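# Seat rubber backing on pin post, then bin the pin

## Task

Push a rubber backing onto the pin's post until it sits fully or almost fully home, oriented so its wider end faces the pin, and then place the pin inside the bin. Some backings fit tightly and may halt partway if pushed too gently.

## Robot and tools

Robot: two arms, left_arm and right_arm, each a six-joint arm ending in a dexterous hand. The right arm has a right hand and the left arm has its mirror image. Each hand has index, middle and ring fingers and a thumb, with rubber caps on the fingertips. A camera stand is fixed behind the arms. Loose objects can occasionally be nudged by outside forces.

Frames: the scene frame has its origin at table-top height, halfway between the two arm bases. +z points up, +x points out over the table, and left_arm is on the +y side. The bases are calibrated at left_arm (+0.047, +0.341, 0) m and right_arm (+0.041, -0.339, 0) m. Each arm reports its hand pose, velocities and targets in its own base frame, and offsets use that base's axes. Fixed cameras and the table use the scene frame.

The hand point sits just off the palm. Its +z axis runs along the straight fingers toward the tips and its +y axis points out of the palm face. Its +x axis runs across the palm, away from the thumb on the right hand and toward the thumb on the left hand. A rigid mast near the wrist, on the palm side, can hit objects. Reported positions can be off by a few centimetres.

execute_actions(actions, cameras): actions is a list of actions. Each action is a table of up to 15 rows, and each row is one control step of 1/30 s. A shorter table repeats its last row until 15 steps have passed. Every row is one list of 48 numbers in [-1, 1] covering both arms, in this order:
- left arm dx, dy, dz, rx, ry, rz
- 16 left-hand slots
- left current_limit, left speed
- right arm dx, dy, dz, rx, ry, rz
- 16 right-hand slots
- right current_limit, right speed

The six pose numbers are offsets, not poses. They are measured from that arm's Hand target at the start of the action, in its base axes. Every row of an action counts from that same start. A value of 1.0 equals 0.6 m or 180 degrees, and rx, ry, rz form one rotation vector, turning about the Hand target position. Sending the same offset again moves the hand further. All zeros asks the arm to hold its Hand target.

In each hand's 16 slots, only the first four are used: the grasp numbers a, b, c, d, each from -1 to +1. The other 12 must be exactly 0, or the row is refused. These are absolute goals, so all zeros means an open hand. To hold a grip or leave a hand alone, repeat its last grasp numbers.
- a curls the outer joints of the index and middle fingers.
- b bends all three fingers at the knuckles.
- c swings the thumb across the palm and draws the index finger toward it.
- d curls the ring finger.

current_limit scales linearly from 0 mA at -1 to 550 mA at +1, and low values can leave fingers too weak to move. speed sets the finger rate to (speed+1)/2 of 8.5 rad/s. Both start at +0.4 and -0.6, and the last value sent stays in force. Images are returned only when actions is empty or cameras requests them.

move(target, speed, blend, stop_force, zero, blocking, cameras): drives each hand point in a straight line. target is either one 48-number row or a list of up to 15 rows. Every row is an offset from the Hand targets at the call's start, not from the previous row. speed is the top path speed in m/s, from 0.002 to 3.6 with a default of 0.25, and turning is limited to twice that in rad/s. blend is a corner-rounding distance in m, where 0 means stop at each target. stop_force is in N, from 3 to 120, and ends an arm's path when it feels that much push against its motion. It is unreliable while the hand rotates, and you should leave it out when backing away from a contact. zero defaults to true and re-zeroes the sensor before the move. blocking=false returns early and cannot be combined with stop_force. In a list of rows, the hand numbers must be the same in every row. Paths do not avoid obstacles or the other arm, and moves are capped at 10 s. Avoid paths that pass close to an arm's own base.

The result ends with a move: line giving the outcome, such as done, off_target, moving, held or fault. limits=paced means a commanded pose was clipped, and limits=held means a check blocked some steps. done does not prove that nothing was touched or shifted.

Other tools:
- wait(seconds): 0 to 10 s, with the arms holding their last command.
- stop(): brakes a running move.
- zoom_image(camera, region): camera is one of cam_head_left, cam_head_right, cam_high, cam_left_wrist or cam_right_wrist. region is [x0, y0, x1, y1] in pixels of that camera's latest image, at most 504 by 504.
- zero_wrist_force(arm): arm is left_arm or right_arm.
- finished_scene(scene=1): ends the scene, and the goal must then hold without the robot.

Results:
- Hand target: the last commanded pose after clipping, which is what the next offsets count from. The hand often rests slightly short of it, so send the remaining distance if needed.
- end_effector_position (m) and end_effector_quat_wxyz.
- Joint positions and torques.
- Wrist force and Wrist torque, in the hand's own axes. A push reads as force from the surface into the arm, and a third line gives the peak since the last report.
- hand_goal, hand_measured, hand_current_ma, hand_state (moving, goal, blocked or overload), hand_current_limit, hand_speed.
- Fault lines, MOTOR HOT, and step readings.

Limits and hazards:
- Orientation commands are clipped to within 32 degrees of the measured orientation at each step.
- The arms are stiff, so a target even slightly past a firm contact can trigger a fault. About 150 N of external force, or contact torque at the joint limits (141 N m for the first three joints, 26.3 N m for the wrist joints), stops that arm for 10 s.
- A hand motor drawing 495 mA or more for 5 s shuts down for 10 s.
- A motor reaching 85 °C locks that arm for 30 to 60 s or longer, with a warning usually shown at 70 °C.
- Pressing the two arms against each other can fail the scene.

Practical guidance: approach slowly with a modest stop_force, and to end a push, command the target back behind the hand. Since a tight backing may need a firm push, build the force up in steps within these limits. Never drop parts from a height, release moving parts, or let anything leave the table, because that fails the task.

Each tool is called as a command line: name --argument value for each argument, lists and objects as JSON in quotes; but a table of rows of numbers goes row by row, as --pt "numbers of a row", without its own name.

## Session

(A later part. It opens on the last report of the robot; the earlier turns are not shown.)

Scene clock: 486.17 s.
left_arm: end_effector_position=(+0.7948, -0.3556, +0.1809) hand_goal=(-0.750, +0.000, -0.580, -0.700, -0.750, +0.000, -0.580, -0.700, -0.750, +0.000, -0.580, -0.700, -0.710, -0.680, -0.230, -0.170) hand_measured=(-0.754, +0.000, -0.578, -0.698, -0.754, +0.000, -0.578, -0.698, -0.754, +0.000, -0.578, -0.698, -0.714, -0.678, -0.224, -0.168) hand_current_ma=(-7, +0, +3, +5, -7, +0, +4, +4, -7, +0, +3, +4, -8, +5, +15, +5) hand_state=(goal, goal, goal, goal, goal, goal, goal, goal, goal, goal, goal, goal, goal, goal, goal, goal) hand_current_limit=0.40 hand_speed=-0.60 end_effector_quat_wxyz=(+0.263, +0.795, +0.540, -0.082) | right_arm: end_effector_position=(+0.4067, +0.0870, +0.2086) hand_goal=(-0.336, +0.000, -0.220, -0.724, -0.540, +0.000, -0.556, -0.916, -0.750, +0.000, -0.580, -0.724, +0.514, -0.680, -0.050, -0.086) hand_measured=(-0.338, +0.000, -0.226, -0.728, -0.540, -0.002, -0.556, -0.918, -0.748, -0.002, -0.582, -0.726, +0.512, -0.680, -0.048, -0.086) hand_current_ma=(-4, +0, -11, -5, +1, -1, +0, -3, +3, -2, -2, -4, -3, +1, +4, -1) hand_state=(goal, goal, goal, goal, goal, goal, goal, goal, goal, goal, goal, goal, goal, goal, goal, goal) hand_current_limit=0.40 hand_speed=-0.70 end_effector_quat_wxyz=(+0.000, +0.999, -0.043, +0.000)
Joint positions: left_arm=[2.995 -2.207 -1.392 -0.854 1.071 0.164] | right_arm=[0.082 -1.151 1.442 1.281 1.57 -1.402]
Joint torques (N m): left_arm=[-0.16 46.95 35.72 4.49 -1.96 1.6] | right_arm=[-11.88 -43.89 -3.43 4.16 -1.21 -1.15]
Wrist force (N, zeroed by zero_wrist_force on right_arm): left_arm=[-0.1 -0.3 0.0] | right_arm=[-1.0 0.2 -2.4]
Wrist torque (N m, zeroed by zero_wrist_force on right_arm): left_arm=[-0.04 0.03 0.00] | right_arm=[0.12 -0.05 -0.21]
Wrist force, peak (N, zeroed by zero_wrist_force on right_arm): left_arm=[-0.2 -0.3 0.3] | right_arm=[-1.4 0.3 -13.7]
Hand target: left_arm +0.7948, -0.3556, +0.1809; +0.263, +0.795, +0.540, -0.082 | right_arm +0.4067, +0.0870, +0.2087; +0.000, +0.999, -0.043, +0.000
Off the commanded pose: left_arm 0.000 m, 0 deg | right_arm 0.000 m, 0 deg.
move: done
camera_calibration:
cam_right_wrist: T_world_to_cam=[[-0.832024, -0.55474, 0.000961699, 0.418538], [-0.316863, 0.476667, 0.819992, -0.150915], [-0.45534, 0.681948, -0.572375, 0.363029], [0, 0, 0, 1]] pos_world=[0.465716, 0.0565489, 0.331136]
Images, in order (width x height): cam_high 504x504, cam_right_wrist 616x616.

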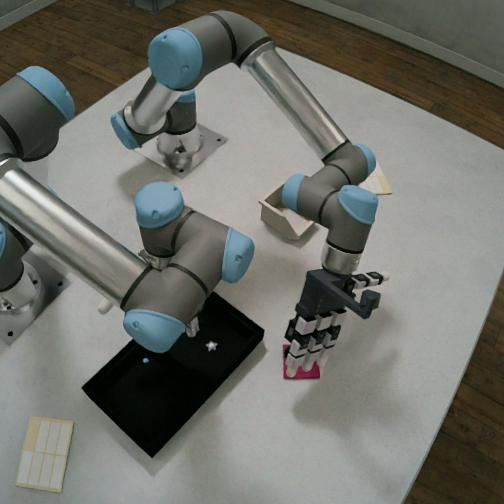

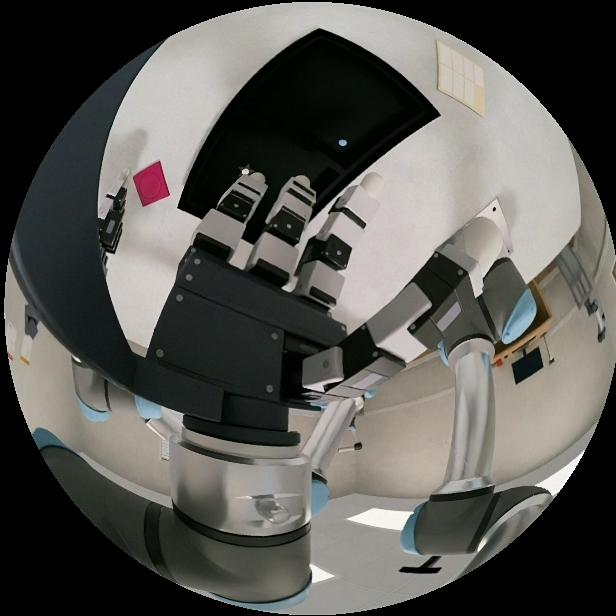

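move --pt "0 0 0 0 0 0 0 0 0 0 0 0 0 0 0 0 0 0 0 0 0 0 0.4 -0.6 0.05 0.05 -0.10 0 0 0 0 0.12 0.72 0 0 0 0 0 0 0 0 0 0 0 0 0 0.4 -0.7" --pt "0 0 0 0 0 0 0 0 0 0 0 0 0 0 0 0 0 0 0 0 0 0 0.4 -0.6 0.05 0.05 -0.1162 0 0 0 0 0.12 0.72 0 0 0 0 0 0 0 0 0 0 0 0 0 0.4 -0.7" --speed '[0.1,0.03]'

move --target '[0,0,0,0,0,0,0,0,0,0,0,0,0,0,0,0,0,0,0,0,0,0,0.4,-0.6,0,0,-0.01,0,0,0,0,0.12,0.72,0,0,0,0,0,0,0,0,0,0,0,0,0,0.4,-0.7]' --speed 0.006 --stop_force 16 --cameras '["cam_right_wrist"]'

zoom_image --camera "cam_right_wrist" --region '[248, 160, 278, 190]'

Scene clock: 489.27 s.
left_arm: end_effector_position=(+0.7948, -0.3556, +0.1809) hand_goal=(-0.750, +0.000, -0.580, -0.700, -0.750, +0.000, -0.580, -0.700, -0.750, +0.000, -0.580, -0.700, -0.710, -0.680, -0.230, -0.170) hand_measured=(-0.754, +0.000, -0.578, -0.698, -0.754, +0.000, -0.578, -0.698, -0.754, +0.000, -0.578, -0.698, -0.714, -0.678, -0.224, -0.168) hand_current_ma=(-7, +0, +3, +5, -7, +0, +4, +4, -7, +0, +3, +4, -8, +5, +15, +5) hand_state=(goal, goal, goal, goal, goal, goal, goal, goal, goal, goal, goal, goal, goal, goal, goal, goal) hand_current_limit=0.40 hand_speed=-0.60 end_effector_quat_wxyz=(+0.263, +0.795, +0.540, -0.082) | right_arm: end_effector_position=(+0.4367, +0.1170, +0.1390) hand_goal=(-0.336, +0.000, -0.220, -0.724, -0.540, +0.000, -0.556, -0.916, -0.750, +0.000, -0.580, -0.724, +0.514, -0.680, -0.050, -0.086) hand_measured=(-0.338, +0.000, -0.226, -0.728, -0.540, -0.002, -0.556, -0.918, -0.748, -0.002, -0.582, -0.726, +0.512, -0.680, -0.048, -0.086) hand_current_ma=(-4, +0, -11, -5, +1, -1, +0, -3, +3, -2, -2, -4, -3, +1, +4, -1) hand_state=(goal, goal, goal, goal, goal, goal, goal, goal, goal, goal, goal, goal, goal, goal, goal, goal) hand_current_limit=0.40 hand_speed=-0.70 end_effector_quat_wxyz=(+0.000, +0.999, -0.043, +0.000)
Joint positions: left_arm=[2.995 -2.207 -1.392 -0.854 1.071 0.164] | right_arm=[0.138 -1.004 1.403 1.172 1.57 -1.345]
Joint torques (N m): left_arm=[-0.51 47.35 35.74 4.41 -1.9 1.67] | right_arm=[12.82 -33.83 -2.31 0.43 1.32 1.34]
Wrist force (N, zeroed by zero_wrist_force on right_arm): left_arm=[-0.3 -0.1 0.0] | right_arm=[-0.8 0.4 -2.4]
Wrist torque (N m, zeroed by zero_wrist_force on right_arm): left_arm=[-0.01 0.05 -0.02] | right_arm=[0.17 -0.08 -0.29]
Wrist force, peak (N, zeroed by zero_wrist_force on right_arm): left_arm=[-0.2 -0.5 0.0] | right_arm=[-1.3 0.8 -3.0]
Hand target: left_arm +0.7948, -0.3556, +0.1809; +0.263, +0.795, +0.540, -0.082 | right_arm +0.4367, +0.1170, +0.1389; +0.000, +0.999, -0.043, +0.000
Off the commanded pose: left_arm 0.000 m, 0 deg | right_arm 0.000 m, 0 deg.
move: done

Scene clock: 491.00 s.
left_arm: end_effector_position=(+0.7948, -0.3556, +0.1809) hand_goal=(-0.750, +0.000, -0.580, -0.700, -0.750, +0.000, -0.580, -0.700, -0.750, +0.000, -0.580, -0.700, -0.710, -0.680, -0.230, -0.170) hand_measured=(-0.754, +0.000, -0.578, -0.698, -0.754, +0.000, -0.578, -0.698, -0.754, +0.000, -0.578, -0.698, -0.714, -0.678, -0.224, -0.168) hand_current_ma=(-7, +0, +3, +5, -7, +0, +4, +4, -7, +0, +3, +4, -8, +5, +15, +5) hand_state=(goal, goal, goal, goal, goal, goal, goal, goal, goal, goal, goal, goal, goal, goal, goal, goal) hand_current_limit=0.40 hand_speed=-0.60 end_effector_quat_wxyz=(+0.263, +0.795, +0.540, -0.082) | right_arm: end_effector_position=(+0.4367, +0.1170, +0.1364) hand_goal=(-0.336, +0.000, -0.220, -0.724, -0.540, +0.000, -0.556, -0.916, -0.750, +0.000, -0.580, -0.724, +0.514, -0.680, -0.050, -0.086) hand_measured=(-0.338, +0.000, -0.226, -0.728, -0.540, -0.002, -0.556, -0.918, -0.748, -0.002, -0.582, -0.726, +0.512, -0.680, -0.048, -0.086) hand_current_ma=(-4, +0, -11, -5, +1, -1, +0, -3, +3, -3, -2, -4, -3, +1, +4, -1) hand_state=(goal, goal, goal, goal, goal, goal, goal, goal, goal, goal, goal, goal, goal, goal, goal, goal) hand_current_limit=0.40 hand_speed=-0.70 end_effector_quat_wxyz=(+0.000, +0.999, -0.043, +0.000)
Joint positions: left_arm=[2.995 -2.207 -1.392 -0.854 1.071 0.164] | right_arm=[0.138 -1.001 1.406 1.166 1.57 -1.345]
Joint torques (N m): left_arm=[-0.88 46.88 35.71 4.52 -1.94 1.79] | right_arm=[10.85 -38.6 -23.85 3.3 0.52 1.28]
Wrist force (N, zeroed by zero_wrist_force on right_arm): left_arm=[-0.3 -0.2 0.0] | right_arm=[-1.1 0.3 -20.8]
Wrist torque (N m, zeroed by zero_wrist_force on right_arm): left_arm=[-0.04 0.05 -0.02] | right_arm=[1.61 1.14 -0.33]
Wrist force, peak (N, zeroed by zero_wrist_force on right_arm): left_arm=[-0.1 -0.5 0.2] | right_arm=[-1.2 0.0 -24.7]
Hand target: left_arm +0.7948, -0.3556, +0.1809; +0.263, +0.795, +0.540, -0.082 | right_arm +0.4367, +0.1170, +0.1364; +0.000, +0.999, -0.043, +0.000 (not the last commanded pose)
Off the commanded pose: left_arm 0.000 m, 0 deg | right_arm 0.003 m, 0 deg.
move: contact (right_arm)
camera_calibration:
cam_right_wrist: T_world_to_cam=[[-0.832035, -0.554723, 0.000846278, 0.460244], [-0.316984, 0.476699, 0.819926, -0.0964319], [-0.455235, 0.681939, -0.572468, 0.314879], [0, 0, 0, 1]] pos_world=[0.495716, 0.0865488, 0.258936]
Images, in order (width x height): cam_right_wrist 616x616.

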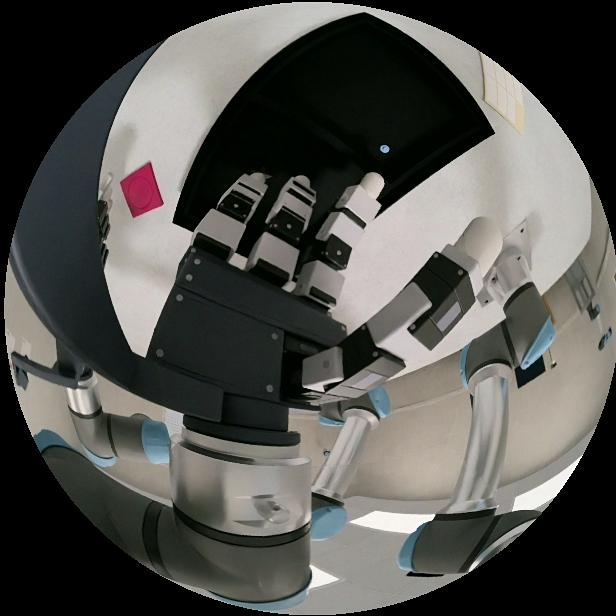

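Scaled by 16.800 from the camera's 616x616 image, which has a finer 880x880 frame.

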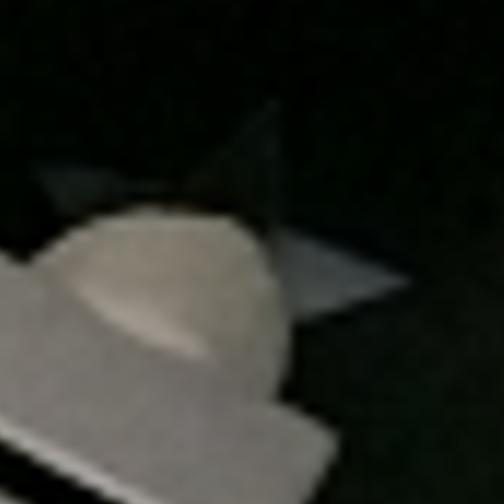

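move --pt "0 0 0 0 0 0 0 0 0 0 0 0 0 0 0 0 0 0 0 0 0 0 0.4 -0.6 0 0 0.006 0 0 0 0 0.12 0.72 0 0 0 0 0 0 0 0 0 0 0 0 0 0.4 -0.7" --pt "0 0 0 0 0 0 0 0 0 0 0 0 0 0 0 0 0 0 0 0 0 0 0.4 -0.6 0.0 0.0 0.13 0 0 0 0 0.12 0.72 0 0 0 0 0 0 0 0 0 0 0 0 0 0.4 -0.7" --speed '[0.012,0.15]' --blend '[0.003,0]'

move --target '[0.0777,0.966,0.167,0,0,0.2167,0,0,0,0,0,0,0,0,0,0,0,0,0,0,0,0,0.4,-0.6,0.1822,0.2067,-0.03,0.2931,-0.3538,0,0,0.76,0.72,0,0,0,0,0,0,0,0,0,0,0,0,0,-0.5,-0.8]' --speed 0.3 --cameras '["cam_high","cam_right_wrist"]'

zoom_image --camera "cam_high" --region '[194, 327, 230, 363]'

zoom_image --camera "cam_right_wrist" --region '[480, 180, 580, 280]'

Scene clock: 494.47 s.
left_arm: end_effector_position=(+0.7948, -0.3556, +0.1809) hand_goal=(-0.750, +0.000, -0.580, -0.700, -0.750, +0.000, -0.580, -0.700, -0.750, +0.000, -0.580, -0.700, -0.710, -0.680, -0.230, -0.170) hand_measured=(-0.754, +0.000, -0.578, -0.698, -0.754, +0.000, -0.578, -0.698, -0.754, +0.000, -0.578, -0.698, -0.714, -0.678, -0.224, -0.168) hand_current_ma=(-7, +0, +3, +5, -7, +0, +4, +4, -7, +0, +3, +4, -8, +5, +15, +5) hand_state=(goal, goal, goal, goal, goal, goal, goal, goal, goal, goal, goal, goal, goal, goal, goal, goal) hand_current_limit=0.40 hand_speed=-0.60 end_effector_quat_wxyz=(+0.263, +0.795, +0.540, -0.082) | right_arm: end_effector_position=(+0.4367, +0.1170, +0.2143) hand_goal=(-0.336, +0.000, -0.220, -0.724, -0.540, +0.000, -0.556, -0.916, -0.750, +0.000, -0.580, -0.724, +0.514, -0.680, -0.050, -0.086) hand_measured=(-0.338, +0.000, -0.226, -0.728, -0.540, -0.002, -0.556, -0.918, -0.748, -0.002, -0.582, -0.726, +0.512, -0.680, -0.048, -0.086) hand_current_ma=(-4, +0, -11, -5, +1, -1, +0, -3, +3, -3, -2, -4, -3, +1, +4, -1) hand_state=(goal, goal, goal, goal, goal, goal, goal, goal, goal, goal, goal, goal, goal, goal, goal, goal) hand_current_limit=0.40 hand_speed=-0.70 end_effector_quat_wxyz=(+0.000, +0.999, -0.043, +0.000)
Joint positions: left_arm=[2.995 -2.207 -1.392 -0.854 1.071 0.164] | right_arm=[0.138 -1.06 1.29 1.341 1.57 -1.345]
Joint torques (N m): left_arm=[-1.19 46.92 35.42 4.38 -1.76 1.61] | right_arm=[7.32 -45.58 -31.69 4.23 -0.42 1.6]
Wrist force (N, zeroed by zero_wrist_force on right_arm): left_arm=[-0.1 -0.3 0.0] | right_arm=[-1.2 0.4 -2.5]
Wrist torque (N m, zeroed by zero_wrist_force on right_arm): left_arm=[-0.04 0.02 0.00] | right_arm=[0.16 -0.03 -0.33]
Wrist force, peak (N, zeroed by zero_wrist_force on right_arm): left_arm=[-0.3 -0.3 0.0] | right_arm=[-1.3 0.1 -21.4]
Hand target: left_arm +0.7948, -0.3556, +0.1809; +0.263, +0.795, +0.540, -0.082 | right_arm +0.4367, +0.1170, +0.2144; +0.000, +0.999, -0.043, +0.000
Off the commanded pose: left_arm 0.000 m, 0 deg | right_arm 0.000 m, 0 deg.
move: done; blend cut to 0.0018 m at target 1

Scene clock: 497.67 s.
left_arm: end_effector_position=(+0.8414, +0.2240, +0.2811) hand_goal=(-0.750, +0.000, -0.580, -0.700, -0.750, +0.000, -0.580, -0.700, -0.750, +0.000, -0.580, -0.700, -0.710, -0.680, -0.230, -0.170) hand_measured=(-0.754, +0.000, -0.578, -0.698, -0.754, +0.000, -0.578, -0.698, -0.754, +0.000, -0.578, -0.698, -0.714, -0.678, -0.224, -0.168) hand_current_ma=(-7, +0, +3, +5, -7, +0, +4, +4, -7, +0, +3, +4, -8, +5, +15, +5) hand_state=(goal, goal, goal, goal, goal, goal, goal, goal, goal, goal, goal, goal, goal, goal, goal, goal) hand_current_limit=0.40 hand_speed=-0.60 end_effector_quat_wxyz=(+0.275, +0.569, +0.775, +0.010) | right_arm: end_effector_position=(+0.5460, +0.2410, +0.1964) hand_goal=(+0.528, +0.000, -0.412, -0.852, +0.580, +0.000, -0.428, -0.916, +0.210, +0.000, -0.580, -0.852, +0.514, -0.680, -0.050, -0.214) hand_measured=(+0.524, +0.000, -0.412, -0.850, +0.574, -0.002, -0.432, -0.918, +0.210, -0.002, -0.582, -0.850, +0.512, -0.680, -0.048, -0.212) hand_current_ma=(-9, +0, +1, +3, -11, -1, -5, -3, +0, -3, -2, +4, -4, +1, +3, +3) hand_state=(goal, goal, goal, goal, goal, goal, goal, goal, goal, goal, goal, goal, goal, goal, goal, goal) hand_current_limit=-0.50 hand_speed=-0.80 end_effector_quat_wxyz=(-0.443, +0.750, -0.032, +0.490)
Joint positions: left_arm=[3.676 -2.124 -1.256 -1.073 1.071 0.164] | right_arm=[0.008 -1.517 2.016 -0.335 0.893 -0.896]
Joint torques (N m): left_arm=[9.18 33.45 37.37 1.87 0.63 -2.31] | right_arm=[12.37 -30.02 -4.69 -3.24 0.85 1.26]
Wrist force (N, zeroed by zero_wrist_force on right_arm): left_arm=[-0.2 -0.4 0.0] | right_arm=[0.8 -0.4 -0.8]
Wrist torque (N m, zeroed by zero_wrist_force on right_arm): left_arm=[-0.08 0.03 0.03] | right_arm=[0.02 -0.09 0.06]
Wrist force, peak (N, zeroed by zero_wrist_force on right_arm): left_arm=[-1.0 0.1 0.8] | right_arm=[-1.1 0.3 -2.4]
Hand target: left_arm +0.8414, +0.2240, +0.2811; +0.275, +0.569, +0.775, +0.010 | right_arm +0.5460, +0.2410, +0.1964; -0.443, +0.750, -0.032, +0.490
Off the commanded pose: left_arm 0.000 m, 0 deg | right_arm 0.000 m, 0 deg.
move: done
camera_calibration:
cam_right_wrist: T_world_to_cam=[[-0.164156, -0.00146873, -0.986433, 0.315855], [-0.98359, -0.0756443, 0.163795, 0.455852], [-0.0748586, 0.997134, 0.0109728, -0.0837433], [0, 0, 0, 1]] pos_world=[0.493952, 0.11845, 0.237822]
Images, in order (width x height): cam_high 504x504, cam_right_wrist 616x616.

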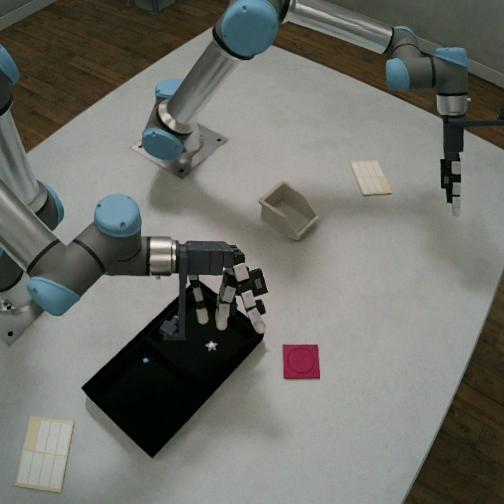

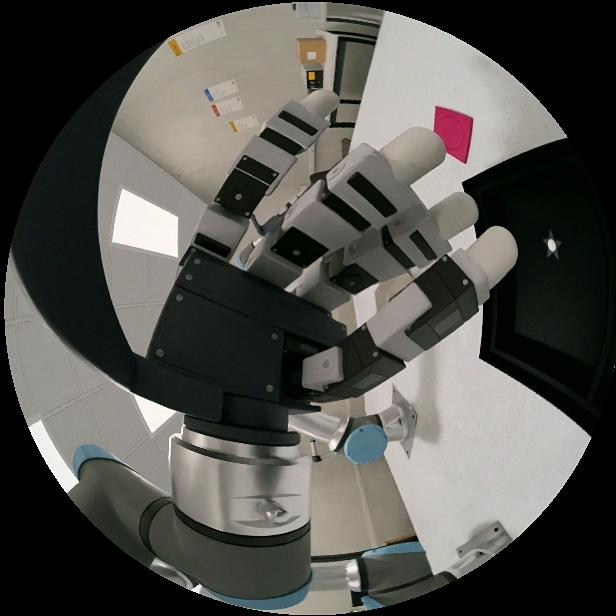

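Scaled by 14.000 from the camera's 504x504 image, which has a finer 720x720 frame.

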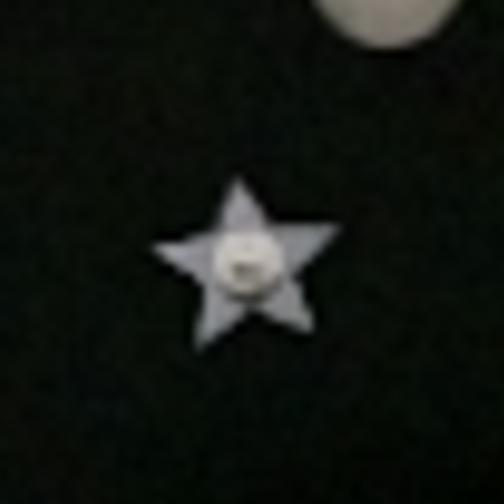

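Scaled by 5.040 from the camera's 616x616 image, which has a finer 880x880 frame.

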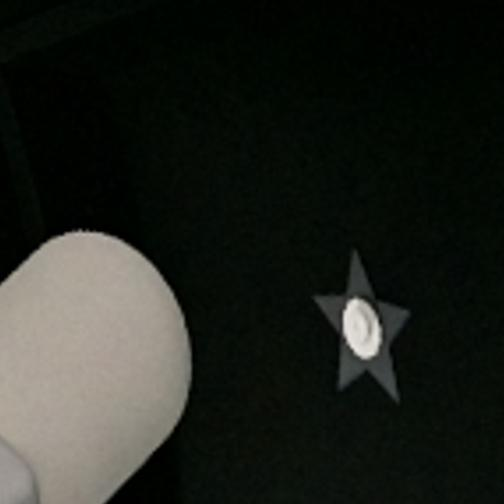

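move --pt "0 0 0 0 0 0 0 0 0 0 0 0 0 0 0 0 0 0 0 0 0 0 0.4 -0.6 0 0 -0.18 0 0 0 0 0.79 0.72 0 0 0 0 0 0 0 0 0 0 0 0 0 -0.5 -0.9" --pt "0 0 0 0 0 0 0 0 0 0 0 0 0 0 0 0 0 0 0 0 0 0 0.4 -0.6 0 0 -0.2157 0 0 0 0 0.79 0.72 0 0 0 0 0 0 0 0 0 0 0 0 0 -0.5 -0.9" --speed '[0.12,0.03]' --blend '[0.008,0]' --cameras '["cam_high","cam_right_wrist"]'

zoom_image --camera "cam_high" --region '[190, 320, 230, 360]'

zoom_image --camera "cam_right_wrist" --region '[470, 195, 530, 255]'

Scene clock: 502.37 s.
left_arm: end_effector_position=(+0.8414, +0.2240, +0.2811) hand_goal=(-0.750, +0.000, -0.580, -0.700, -0.750, +0.000, -0.580, -0.700, -0.750, +0.000, -0.580, -0.700, -0.710, -0.680, -0.230, -0.170) hand_measured=(-0.754, +0.000, -0.578, -0.698, -0.754, +0.000, -0.578, -0.698, -0.754, +0.000, -0.578, -0.698, -0.714, -0.678, -0.224, -0.168) hand_current_ma=(-7, +0, +3, +5, -7, +0, +4, +4, -7, +0, +3, +4, -8, +5, +15, +5) hand_state=(goal, goal, goal, goal, goal, goal, goal, goal, goal, goal, goal, goal, goal, goal, goal, goal) hand_current_limit=0.40 hand_speed=-0.60 end_effector_quat_wxyz=(+0.275, +0.569, +0.775, +0.010) | right_arm: end_effector_position=(+0.5460, +0.2410, +0.0670) hand_goal=(+0.568, +0.000, -0.422, -0.858, +0.632, +0.000, -0.422, -0.916, +0.254, +0.000, -0.580, -0.858, +0.514, -0.680, -0.050, -0.220) hand_measured=(+0.562, +0.000, -0.420, -0.856, +0.626, -0.002, -0.426, -0.918, +0.254, -0.002, -0.582, -0.854, +0.510, -0.680, -0.048, -0.218) hand_current_ma=(-9, +0, +3, +4, -13, -1, -5, -3, -1, -3, -2, +4, -4, +1, +3, +3) hand_state=(goal, goal, goal, goal, goal, goal, goal, goal, goal, goal, goal, goal, goal, goal, goal, goal) hand_current_limit=-0.50 hand_speed=-0.90 end_effector_quat_wxyz=(-0.443, +0.750, -0.032, +0.490)
Joint positions: left_arm=[3.676 -2.124 -1.256 -1.073 1.071 0.164] | right_arm=[0.008 -1.294 2.17 -0.712 0.893 -0.895]
Joint torques (N m): left_arm=[9.43 34.32 38.42 2.01 0.56 -1.97] | right_arm=[13.05 -17.88 -0.07 -2.97 0.74 1.38]
Wrist force (N, zeroed by zero_wrist_force on right_arm): left_arm=[-0.3 -0.3 0.0] | right_arm=[0.4 -0.5 -0.9]
Wrist torque (N m, zeroed by zero_wrist_force on right_arm): left_arm=[-0.06 0.04 0.03] | right_arm=[0.04 -0.05 0.03]
Wrist force, peak (N, zeroed by zero_wrist_force on right_arm): left_arm=[-0.4 -0.6 0.0] | right_arm=[1.1 -1.2 -1.0]
Hand target: left_arm +0.8414, +0.2240, +0.2811; +0.275, +0.569, +0.775, +0.010 | right_arm +0.5460, +0.2410, +0.0670; -0.443, +0.750, -0.032, +0.490
Off the commanded pose: left_arm 0.000 m, 0 deg | right_arm 0.000 m, 0 deg.
move: done
camera_calibration:
cam_right_wrist: T_world_to_cam=[[-0.164064, -0.00136362, -0.986449, 0.188155], [-0.983605, -0.0756601, 0.163696, 0.477075], [-0.0748581, 0.997133, 0.0110719, -0.0824342], [0, 0, 0, 1]] pos_world=[0.493952, 0.11855, 0.108422]
Images, in order (width x height): cam_high 504x504, cam_right_wrist 616x616.

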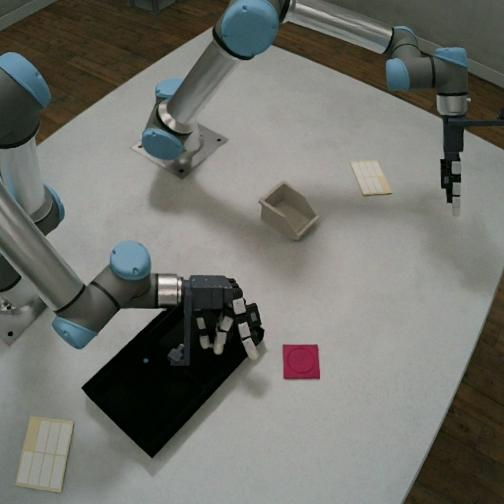

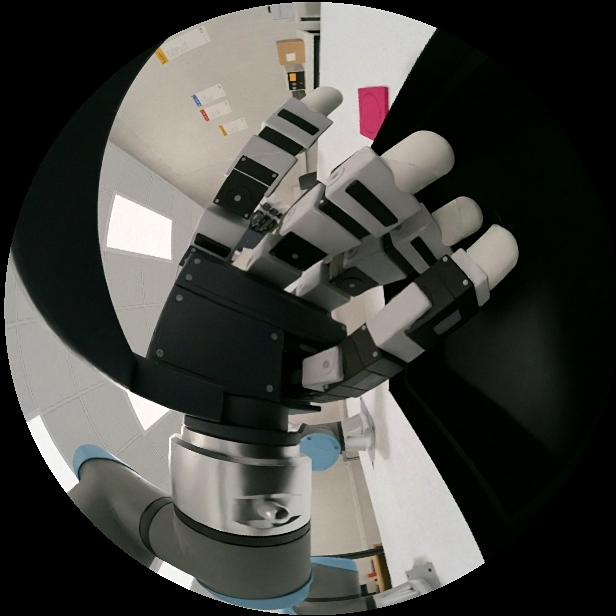

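Scaled by 12.600 from the camera's 504x504 image, which has a finer 720x720 frame.

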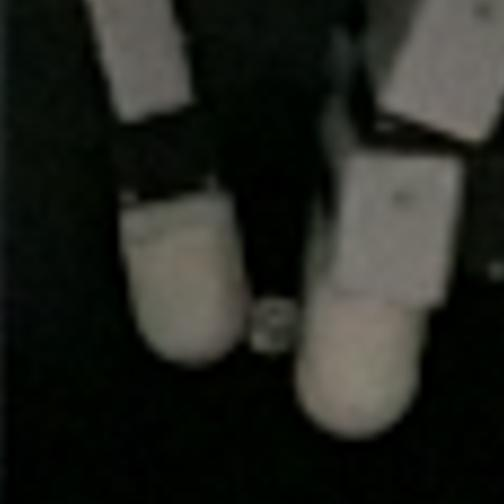

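Scaled by 8.400 from the camera's 616x616 image, which has a finer 880x880 frame.

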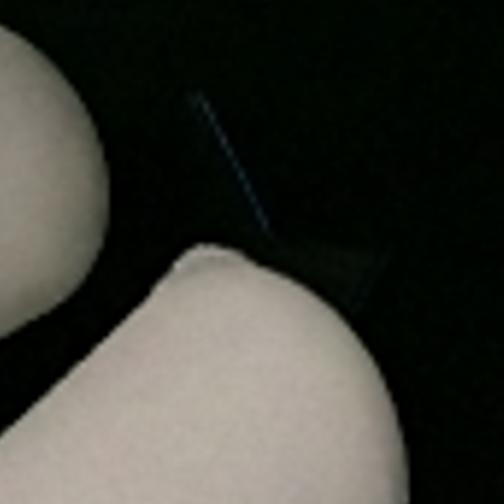

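move --target '[0,0,0,0,0,0,0,0,0,0,0,0,0,0,0,0,0,0,0,0,0,0,0.4,-0.6,0,0,-0.014,0,0,0,0,0.79,0.72,0,0,0,0,0,0,0,0,0,0,0,0,0,-0.5,-0.92]' --speed 0.015 --stop_force 3 --cameras '["cam_right_wrist"]'

zoom_image --camera "cam_right_wrist" --region '[470, 195, 530, 255]'

Scene clock: 504.57 s.
left_arm: end_effector_position=(+0.8414, +0.2240, +0.2811) hand_goal=(-0.750, +0.000, -0.580, -0.700, -0.750, +0.000, -0.580, -0.700, -0.750, +0.000, -0.580, -0.700, -0.710, -0.680, -0.230, -0.170) hand_measured=(-0.754, +0.000, -0.578, -0.698, -0.754, +0.000, -0.578, -0.698, -0.754, +0.000, -0.578, -0.698, -0.714, -0.678, -0.224, -0.168) hand_current_ma=(-7, +0, +3, +5, -7, +0, +4, +4, -7, +0, +3, +4, -8, +5, +15, +5) hand_state=(goal, goal, goal, goal, goal, goal, goal, goal, goal, goal, goal, goal, goal, goal, goal, goal) hand_current_limit=0.40 hand_speed=-0.60 end_effector_quat_wxyz=(+0.275, +0.569, +0.775, +0.010) | right_arm: end_effector_position=(+0.5460, +0.2410, +0.0621) hand_goal=(+0.568, +0.000, -0.422, -0.858, +0.632, +0.000, -0.422, -0.916, +0.254, +0.000, -0.580, -0.858, +0.514, -0.680, -0.050, -0.220) hand_measured=(+0.568, +0.002, -0.422, -0.858, +0.626, -0.002, -0.426, -0.918, +0.254, -0.002, -0.582, -0.854, +0.510, -0.680, -0.048, -0.218) hand_current_ma=(-1, +1, +0, +0, -13, -1, -5, -3, -1, -3, -2, +4, -5, +1, +3, +3) hand_state=(goal, goal, goal, goal, goal, goal, goal, goal, goal, goal, goal, goal, goal, goal, goal, goal) hand_current_limit=-0.50 hand_speed=-0.92 end_effector_quat_wxyz=(-0.443, +0.750, -0.032, +0.490)
Joint positions: left_arm=[3.676 -2.124 -1.256 -1.073 1.071 0.164] | right_arm=[0.008 -1.283 2.174 -0.727 0.893 -0.895]
Joint torques (N m): left_arm=[8.52 33.44 38.03 1.94 0.66 -1.59] | right_arm=[12.27 -34.26 -26.42 0.95 0.16 -0.04]
Wrist force (N, zeroed by zero_wrist_force on right_arm): left_arm=[-0.3 -0.5 0.0] | right_arm=[1.0 -0.5 -1.2]
Wrist torque (N m, zeroed by zero_wrist_force on right_arm): left_arm=[-0.09 0.04 0.03] | right_arm=[0.04 -0.03 0.03]
Wrist force, peak (N, zeroed by zero_wrist_force on right_arm): left_arm=[-0.4 -0.5 0.1] | right_arm=[4.1 -5.5 -1.3]
Hand target: left_arm +0.8414, +0.2240, +0.2811; +0.275, +0.569, +0.775, +0.010 | right_arm +0.5460, +0.2410, +0.0621; -0.443, +0.750, -0.032, +0.490 (not the last commanded pose)
Off the commanded pose: left_arm 0.000 m, 0 deg | right_arm 0.004 m, 0 deg.
move: contact (right_arm)
camera_calibration:
cam_right_wrist: T_world_to_cam=[[-0.164162, -0.00137028, -0.986433, 0.183368], [-0.983589, -0.0756606, 0.163793, 0.477859], [-0.0748585, 0.997133, 0.0110728, -0.0823798], [0, 0, 0, 1]] pos_world=[0.493952, 0.11855, 0.103522]
Images, in order (width x height): cam_right_wrist 616x616.

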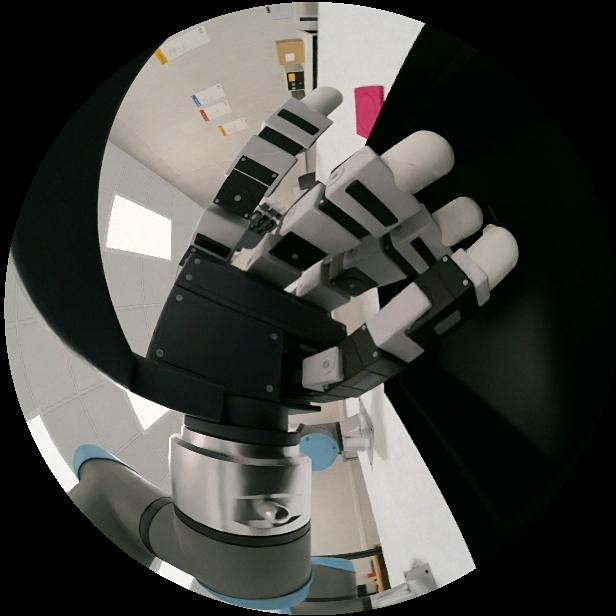

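Scaled by 8.400 from the camera's 616x616 image, which has a finer 880x880 frame.

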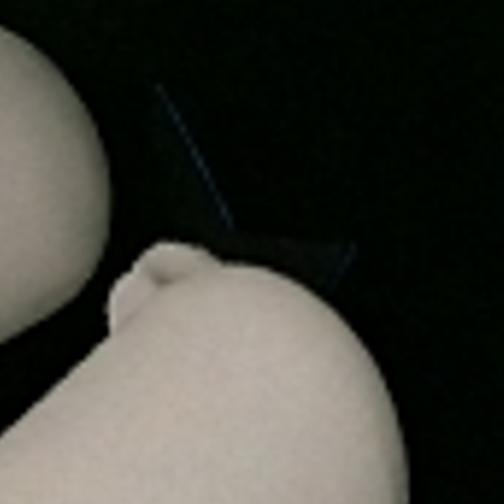

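move --pt "0 0 0 0 0 0 0 0 0 0 0 0 0 0 0 0 0 0 0 0 0 0 0.4 -0.6 0.0 0.0 0.003 0 0 0 0 0.79 0.72 0 0 0 0 0 0 0 0 0 0 0 0 0 -0.5 -0.92" --pt "0 0 0 0 0 0 0 0 0 0 0 0 0 0 0 0 0 0 0 0 0 0 0.4 -0.6 0.0026 0.0028 0.003 0 0 0 0 0.815 0.72 0 0 0 0 0 0 0 0 0 0 0 0 0 -0.5 -0.92" --speed 0.02

move --target '[0,0,0,0,0,0,0,0,0,0,0,0,0,0,0,0,0,0,0,0,0,0,0.4,-0.6,0,0,-0.01,0,0,0,0,0.815,0.72,0,0,0,0,0,0,0,0,0,0,0,0,0,-0.5,-0.92]' --stop_force 3 --speed 0.01 --cameras '["cam_right_wrist","cam_high"]'

zoom_image --camera "cam_right_wrist" --region '[470, 195, 530, 255]'

zoom_image --camera "cam_high" --region '[190, 320, 230, 360]'

Scene clock: 506.43 s.
left_arm: end_effector_position=(+0.8414, +0.2240, +0.2811) hand_goal=(-0.750, +0.000, -0.580, -0.700, -0.750, +0.000, -0.580, -0.700, -0.750, +0.000, -0.580, -0.700, -0.710, -0.680, -0.230, -0.170) hand_measured=(-0.754, +0.000, -0.578, -0.698, -0.754, +0.000, -0.578, -0.698, -0.754, +0.000, -0.578, -0.698, -0.714, -0.678, -0.224, -0.168) hand_current_ma=(-7, +0, +3, +5, -7, +0, +4, +4, -7, +0, +3, +4, -8, +5, +15, +5) hand_state=(goal, goal, goal, goal, goal, goal, goal, goal, goal, goal, goal, goal, goal, goal, goal, goal) hand_current_limit=0.40 hand_speed=-0.60 end_effector_quat_wxyz=(+0.275, +0.569, +0.775, +0.010) | right_arm: end_effector_position=(+0.5476, +0.2427, +0.0639) hand_goal=(+0.602, +0.000, -0.428, -0.864, +0.676, +0.000, -0.418, -0.916, +0.292, +0.000, -0.580, -0.864, +0.514, -0.680, -0.050, -0.226) hand_measured=(+0.596, +0.000, -0.426, -0.862, +0.668, -0.002, -0.422, -0.918, +0.290, -0.002, -0.582, -0.860, +0.510, -0.680, -0.048, -0.224) hand_current_ma=(-11, +0, +3, +3, -15, -1, -6, -3, -1, -3, -2, +4, -5, +1, +3, +3) hand_state=(goal, goal, goal, goal, goal, goal, goal, goal, goal, goal, goal, goal, goal, goal, goal, goal) hand_current_limit=-0.50 hand_speed=-0.92 end_effector_quat_wxyz=(-0.443, +0.750, -0.032, +0.490)
Joint positions: left_arm=[3.676 -2.124 -1.256 -1.073 1.071 0.164] | right_arm=[0.013 -1.283 2.167 -0.72 0.897 -0.894]
Joint torques (N m): left_arm=[9.56 33.31 38.37 2.21 0.67 -1.38] | right_arm=[12.19 -19.35 -28.54 1.01 1.02 1.57]
Wrist force (N, zeroed by zero_wrist_force on right_arm): left_arm=[-0.1 -0.3 0.1] | right_arm=[0.5 -0.3 -0.6]
Wrist torque (N m, zeroed by zero_wrist_force on right_arm): left_arm=[-0.07 0.01 0.05] | right_arm=[0.05 -0.05 0.04]
Wrist force, peak (N, zeroed by zero_wrist_force on right_arm): left_arm=[-0.4 -0.4 0.2] | right_arm=[1.2 -0.8 -1.5]
Hand target: left_arm +0.8414, +0.2240, +0.2811; +0.275, +0.569, +0.775, +0.010 | right_arm +0.5476, +0.2427, +0.0639; -0.443, +0.750, -0.032, +0.490
Off the commanded pose: left_arm 0.000 m, 0 deg | right_arm 0.000 m, 0 deg.
move: done

Scene clock: 507.93 s.
left_arm: end_effector_position=(+0.8414, +0.2240, +0.2811) hand_goal=(-0.750, +0.000, -0.580, -0.700, -0.750, +0.000, -0.580, -0.700, -0.750, +0.000, -0.580, -0.700, -0.710, -0.680, -0.230, -0.170) hand_measured=(-0.754, +0.000, -0.578, -0.698, -0.754, +0.000, -0.578, -0.698, -0.754, +0.000, -0.578, -0.698, -0.714, -0.678, -0.224, -0.168) hand_current_ma=(-7, +0, +3, +5, -7, +0, +4, +4, -7, +0, +3, +4, -8, +5, +15, +5) hand_state=(goal, goal, goal, goal, goal, goal, goal, goal, goal, goal, goal, goal, goal, goal, goal, goal) hand_current_limit=0.40 hand_speed=-0.60 end_effector_quat_wxyz=(+0.275, +0.569, +0.775, +0.010) | right_arm: end_effector_position=(+0.5477, +0.2427, +0.0618) hand_goal=(+0.602, +0.000, -0.428, -0.864, +0.676, +0.000, -0.418, -0.916, +0.292, +0.000, -0.580, -0.864, +0.514, -0.680, -0.050, -0.226) hand_measured=(+0.600, +0.002, -0.428, -0.862, +0.668, -0.002, -0.422, -0.918, +0.290, -0.002, -0.582, -0.860, +0.510, -0.680, -0.050, -0.224) hand_current_ma=(-1, +2, +0, +1, -15, -1, -6, -3, -1, -3, -2, +4, -5, +1, +1, +2) hand_state=(goal, goal, goal, goal, goal, goal, goal, goal, goal, goal, goal, goal, goal, goal, goal, goal) hand_current_limit=-0.50 hand_speed=-0.92 end_effector_quat_wxyz=(-0.443, +0.750, -0.032, +0.490)
Joint positions: left_arm=[3.676 -2.124 -1.256 -1.073 1.071 0.164] | right_arm=[0.013 -1.278 2.169 -0.727 0.897 -0.894]
Joint torques (N m): left_arm=[9.56 33.89 37.38 1.92 0.59 -1.16] | right_arm=[12.3 -34.61 -26.43 1.05 0.21 0.88]
Wrist force (N, zeroed by zero_wrist_force on right_arm): left_arm=[-0.1 -0.4 0.1] | right_arm=[1.8 -0.5 -1.6]
Wrist torque (N m, zeroed by zero_wrist_force on right_arm): left_arm=[-0.08 0.01 0.03] | right_arm=[0.08 -0.05 0.07]
Wrist force, peak (N, zeroed by zero_wrist_force on right_arm): left_arm=[-0.3 -0.4 0.1] | right_arm=[4.2 -3.4 -1.7]
Hand target: left_arm +0.8414, +0.2240, +0.2811; +0.275, +0.569, +0.775, +0.010 | right_arm +0.5477, +0.2427, +0.0618; -0.443, +0.750, -0.032, +0.490 (not the last commanded pose)
Off the commanded pose: left_arm 0.000 m, 0 deg | right_arm 0.004 m, 0 deg.
move: contact (right_arm)
camera_calibration:
cam_right_wrist: T_world_to_cam=[[-0.163967, -0.00135695, -0.986465, 0.183144], [-0.983621, -0.0756596, 0.163599, 0.479655], [-0.0748576, 0.997133, 0.011071, -0.0838513], [0, 0, 0, 1]] pos_world=[0.495552, 0.12015, 0.103123]
Images, in order (width x height): cam_high 504x504, cam_right_wrist 616x616.

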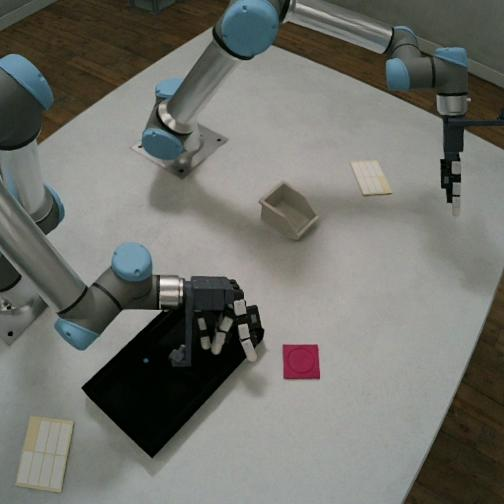

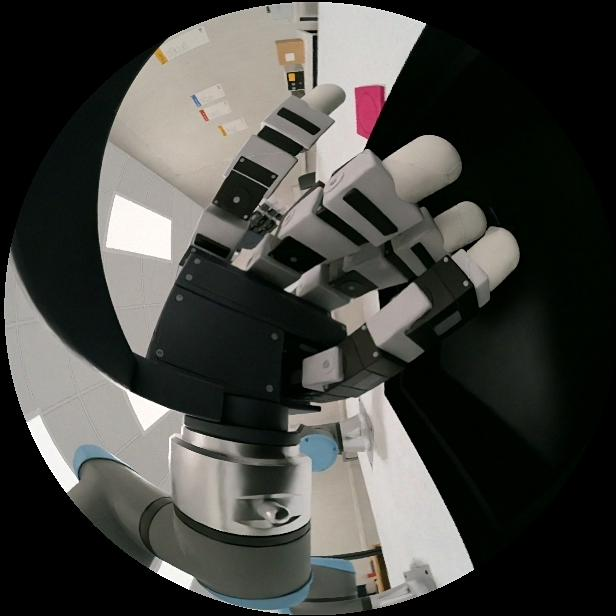

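Scaled by 8.400 from the camera's 616x616 image, which has a finer 880x880 frame.

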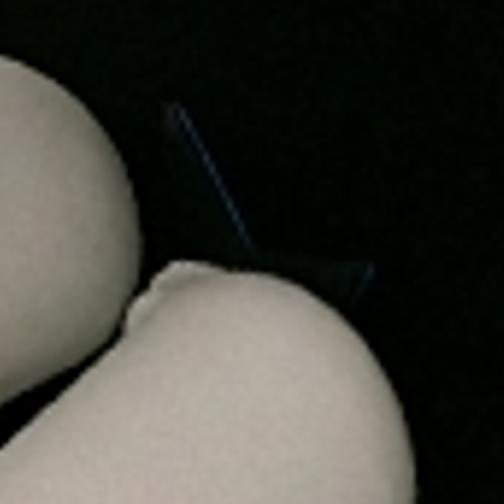

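Scaled by 12.600 from the camera's 504x504 image, which has a finer 720x720 frame.

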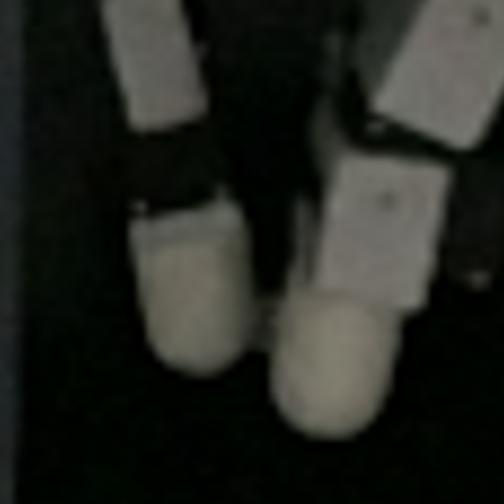

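move --target '[0,0,0,0,0,0,0,0,0,0,0,0,0,0,0,0,0,0,0,0,0,0,0.4,-0.6,0,0,0.002,0,0,0,0,0.832,0.72,0,0,0,0,0,0,0,0,0,0,0,0,0,-0.5,-0.95]' --speed 0.02

move --target '[0,0,0,0,0,0,0,0,0,0,0,0,0,0,0,0,0,0,0,0,0,0,0.4,-0.6,0,0,-0.008,0,0,0,0,0.832,0.72,0,0,0,0,0,0,0,0,0,0,0,0,0,-0.5,-0.95]' --stop_force 3 --speed 0.008

move --target '[0,0,0,0,0,0,0,0,0,0,0,0,0,0,0,0,0,0,0,0,0,0,0.4,-0.6,0,0,0,0,0,0,0,0.865,0.72,0,0,0,0,0,0,0,0,0,0,0,0,0,-0.4,-0.95]' --speed 0.01 --cameras '["cam_right_wrist","cam_high"]'

zoom_image --camera "cam_right_wrist" --region '[470, 195, 530, 255]'

zoom_image --camera "cam_high" --region '[190, 320, 230, 360]'

Scene clock: 509.07 s.
left_arm: end_effector_position=(+0.8414, +0.2240, +0.2811) hand_goal=(-0.750, +0.000, -0.580, -0.700, -0.750, +0.000, -0.580, -0.700, -0.750, +0.000, -0.580, -0.700, -0.710, -0.680, -0.230, -0.170) hand_measured=(-0.754, +0.000, -0.578, -0.698, -0.754, +0.000, -0.578, -0.698, -0.754, +0.000, -0.578, -0.698, -0.714, -0.678, -0.224, -0.168) hand_current_ma=(-7, +0, +3, +5, -7, +0, +4, +4, -7, +0, +3, +4, -8, +5, +15, +5) hand_state=(goal, goal, goal, goal, goal, goal, goal, goal, goal, goal, goal, goal, goal, goal, goal, goal) hand_current_limit=0.40 hand_speed=-0.60 end_effector_quat_wxyz=(+0.275, +0.569, +0.775, +0.010) | right_arm: end_effector_position=(+0.5477, +0.2427, +0.0629) hand_goal=(+0.626, +0.000, -0.434, -0.866, +0.706, +0.000, -0.414, -0.916, +0.318, +0.000, -0.580, -0.866, +0.514, -0.680, -0.050, -0.228) hand_measured=(+0.614, +0.000, -0.434, -0.864, +0.698, -0.002, -0.418, -0.918, +0.316, -0.002, -0.582, -0.862, +0.510, -0.680, -0.050, -0.228) hand_current_ma=(-28, +0, +0, +2, -17, -1, -6, -3, -2, -3, -2, +4, -5, +1, +0, +1) hand_state=(goal, goal, goal, goal, goal, goal, goal, goal, goal, goal, goal, goal, goal, goal, goal, goal) hand_current_limit=-0.50 hand_speed=-0.95 end_effector_quat_wxyz=(-0.443, +0.750, -0.032, +0.490)
Joint positions: left_arm=[3.676 -2.124 -1.256 -1.073 1.071 0.164] | right_arm=[0.013 -1.281 2.168 -0.723 0.897 -0.894]
Joint torques (N m): left_arm=[9.2 33.91 37.41 1.96 0.63 -0.96] | right_arm=[13.06 -33.71 -26.57 0.75 -0.22 1.1]
Wrist force (N, zeroed by zero_wrist_force on right_arm): left_arm=[-0.2 -0.4 0.0] | right_arm=[0.5 -0.3 -0.8]
Wrist torque (N m, zeroed by zero_wrist_force on right_arm): left_arm=[-0.07 0.02 0.04] | right_arm=[0.07 -0.06 0.05]
Wrist force, peak (N, zeroed by zero_wrist_force on right_arm): left_arm=[-0.2 -0.6 0.0] | right_arm=[2.2 -0.8 -1.3]
Hand target: left_arm +0.8414, +0.2240, +0.2811; +0.275, +0.569, +0.775, +0.010 | right_arm +0.5477, +0.2427, +0.0630; -0.443, +0.750, -0.032, +0.490
Off the commanded pose: left_arm 0.000 m, 0 deg | right_arm 0.000 m, 0 deg.
move: done

Scene clock: 510.57 s.
left_arm: end_effector_position=(+0.8414, +0.2240, +0.2811) hand_goal=(-0.750, +0.000, -0.580, -0.700, -0.750, +0.000, -0.580, -0.700, -0.750, +0.000, -0.580, -0.700, -0.710, -0.680, -0.230, -0.170) hand_measured=(-0.754, +0.000, -0.578, -0.698, -0.754, +0.000, -0.578, -0.698, -0.754, +0.000, -0.578, -0.698, -0.714, -0.678, -0.224, -0.168) hand_current_ma=(-7, +0, +3, +5, -7, +0, +4, +4, -7, +0, +3, +4, -8, +5, +15, +5) hand_state=(goal, goal, goal, goal, goal, goal, goal, goal, goal, goal, goal, goal, goal, goal, goal, goal) hand_current_limit=0.40 hand_speed=-0.60 end_effector_quat_wxyz=(+0.275, +0.569, +0.775, +0.010) | right_arm: end_effector_position=(+0.5478, +0.2427, +0.0614) hand_goal=(+0.626, +0.000, -0.434, -0.866, +0.706, +0.000, -0.414, -0.916, +0.318, +0.000, -0.580, -0.866, +0.514, -0.680, -0.050, -0.228) hand_measured=(+0.614, +0.002, -0.436, -0.866, +0.698, -0.002, -0.418, -0.918, +0.316, -0.002, -0.582, -0.862, +0.514, -0.680, -0.050, -0.228) hand_current_ma=(-24, +3, -1, +1, -17, -1, -6, -3, -2, -3, -2, +4, -1, +1, -1, +1) hand_state=(goal, goal, goal, goal, goal, goal, goal, goal, goal, goal, goal, goal, goal, goal, goal, goal) hand_current_limit=-0.50 hand_speed=-0.95 end_effector_quat_wxyz=(-0.443, +0.750, -0.032, +0.490)
Joint positions: left_arm=[3.676 -2.124 -1.256 -1.073 1.071 0.164] | right_arm=[0.013 -1.277 2.169 -0.728 0.897 -0.894]
Joint torques (N m): left_arm=[8.99 33.85 38.86 2.1 0.55 -0.83] | right_arm=[11.23 -34.56 -26.1 0.91 -0.4 0.67]
Wrist force (N, zeroed by zero_wrist_force on right_arm): left_arm=[-0.3 -0.3 0.2] | right_arm=[1.2 -0.4 -0.9]
Wrist torque (N m, zeroed by zero_wrist_force on right_arm): left_arm=[-0.08 0.04 0.03] | right_arm=[0.06 -0.05 0.03]
Wrist force, peak (N, zeroed by zero_wrist_force on right_arm): left_arm=[-0.4 -0.4 0.0] | right_arm=[2.7 -3.9 -1.1]
Hand target: left_arm +0.8414, +0.2240, +0.2811; +0.275, +0.569, +0.775, +0.010 | right_arm +0.5478, +0.2427, +0.0614; -0.443, +0.750, -0.032, +0.490 (not the last commanded pose)
Off the commanded pose: left_arm 0.000 m, 0 deg | right_arm 0.003 m, 0 deg.
move: contact (right_arm)

Scene clock: 511.13 s.
left_arm: end_effector_position=(+0.8414, +0.2240, +0.2811) hand_goal=(-0.750, +0.000, -0.580, -0.700, -0.750, +0.000, -0.580, -0.700, -0.750, +0.000, -0.580, -0.700, -0.710, -0.680, -0.230, -0.170) hand_measured=(-0.754, +0.000, -0.578, -0.698, -0.754, +0.000, -0.578, -0.698, -0.754, +0.000, -0.578, -0.698, -0.714, -0.678, -0.224, -0.168) hand_current_ma=(-7, +0, +3, +5, -7, +0, +4, +4, -7, +0, +3, +4, -8, +5, +15, +5) hand_state=(goal, goal, goal, goal, goal, goal, goal, goal, goal, goal, goal, goal, goal, goal, goal, goal) hand_current_limit=0.40 hand_speed=-0.60 end_effector_quat_wxyz=(+0.275, +0.569, +0.775, +0.010) | right_arm: end_effector_position=(+0.5478, +0.2427, +0.0614) hand_goal=(+0.670, +0.000, -0.444, -0.874, +0.764, +0.000, -0.408, -0.916, +0.368, +0.000, -0.580, -0.874, +0.514, -0.680, -0.050, -0.236) hand_measured=(+0.636, +0.000, -0.450, -0.876, +0.754, -0.002, -0.412, -0.918, +0.366, -0.002, -0.582, -0.872, +0.514, -0.680, -0.054, -0.236) hand_current_ma=(-97, +0, -11, -2, -20, -1, -6, -3, -2, -3, -2, +4, -1, +1, -6, +0) hand_state=(blocked, goal, goal, goal, goal, goal, goal, goal, goal, goal, goal, goal, goal, goal, goal, goal) hand_current_limit=-0.40 hand_speed=-0.95 end_effector_quat_wxyz=(-0.443, +0.750, -0.032, +0.490)
Joint positions: left_arm=[3.676 -2.124 -1.256 -1.073 1.071 0.164] | right_arm=[0.013 -1.277 2.169 -0.728 0.897 -0.894]
Joint torques (N m): left_arm=[9.35 33.98 37.39 2.18 0.66 -0.77] | right_arm=[11.62 -33.03 -26.92 0.77 -0.37 0.7]
Wrist force (N, zeroed by zero_wrist_force on right_arm): left_arm=[-0.2 -0.3 0.1] | right_arm=[0.6 -0.8 -0.8]
Wrist torque (N m, zeroed by zero_wrist_force on right_arm): left_arm=[-0.06 0.03 0.03] | right_arm=[0.04 -0.04 0.02]
Wrist force, peak (N, zeroed by zero_wrist_force on right_arm): left_arm=[-0.5 -0.3 0.0] | right_arm=[1.1 -0.9 -0.8]
Hand target: left_arm +0.8414, +0.2240, +0.2811; +0.275, +0.569, +0.775, +0.010 | right_arm +0.5478, +0.2427, +0.0614; -0.443, +0.750, -0.032, +0.490
Off the commanded pose: left_arm 0.000 m, 0 deg | right_arm 0.000 m, 0 deg.
move: done
camera_calibration:
cam_right_wrist: T_world_to_cam=[[-0.163757, -0.00134258, -0.9865, 0.182763], [-0.983656, -0.0756586, 0.163388, 0.479842], [-0.0748565, 0.997133, 0.011069, -0.0838408], [0, 0, 0, 1]] pos_world=[0.495652, 0.12015, 0.102823]
Images, in order (width x height): cam_high 504x504, cam_right_wrist 616x616.

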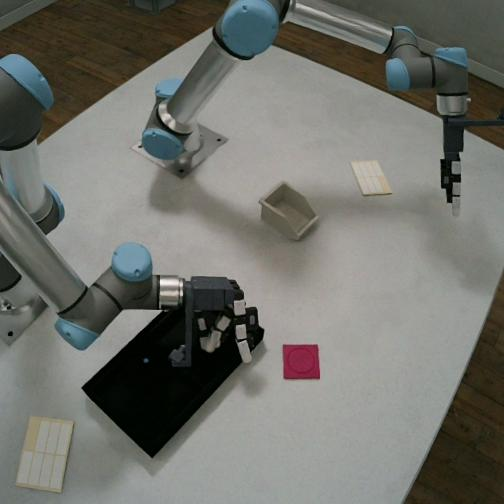

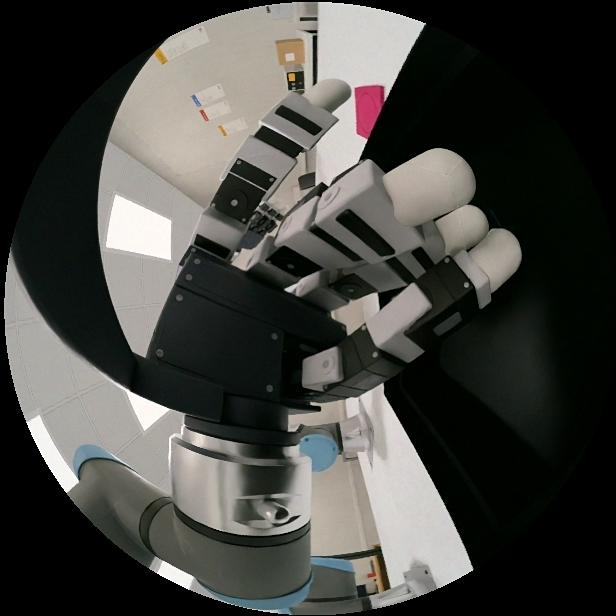

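Scaled by 8.400 from the camera's 616x616 image, which has a finer 880x880 frame.

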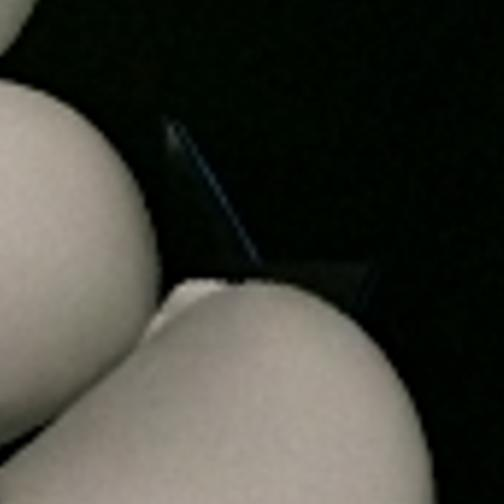

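Scaled by 12.600 from the camera's 504x504 image, which has a finer 720x720 frame.

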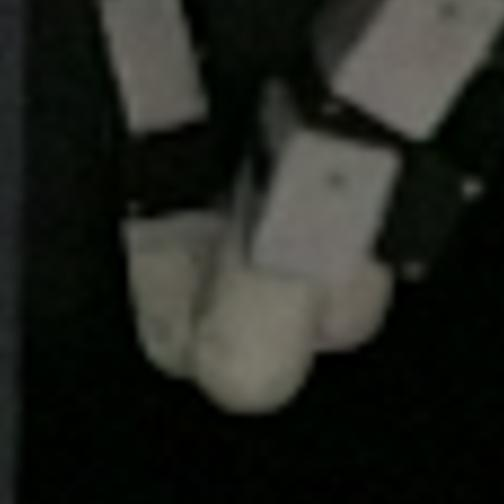

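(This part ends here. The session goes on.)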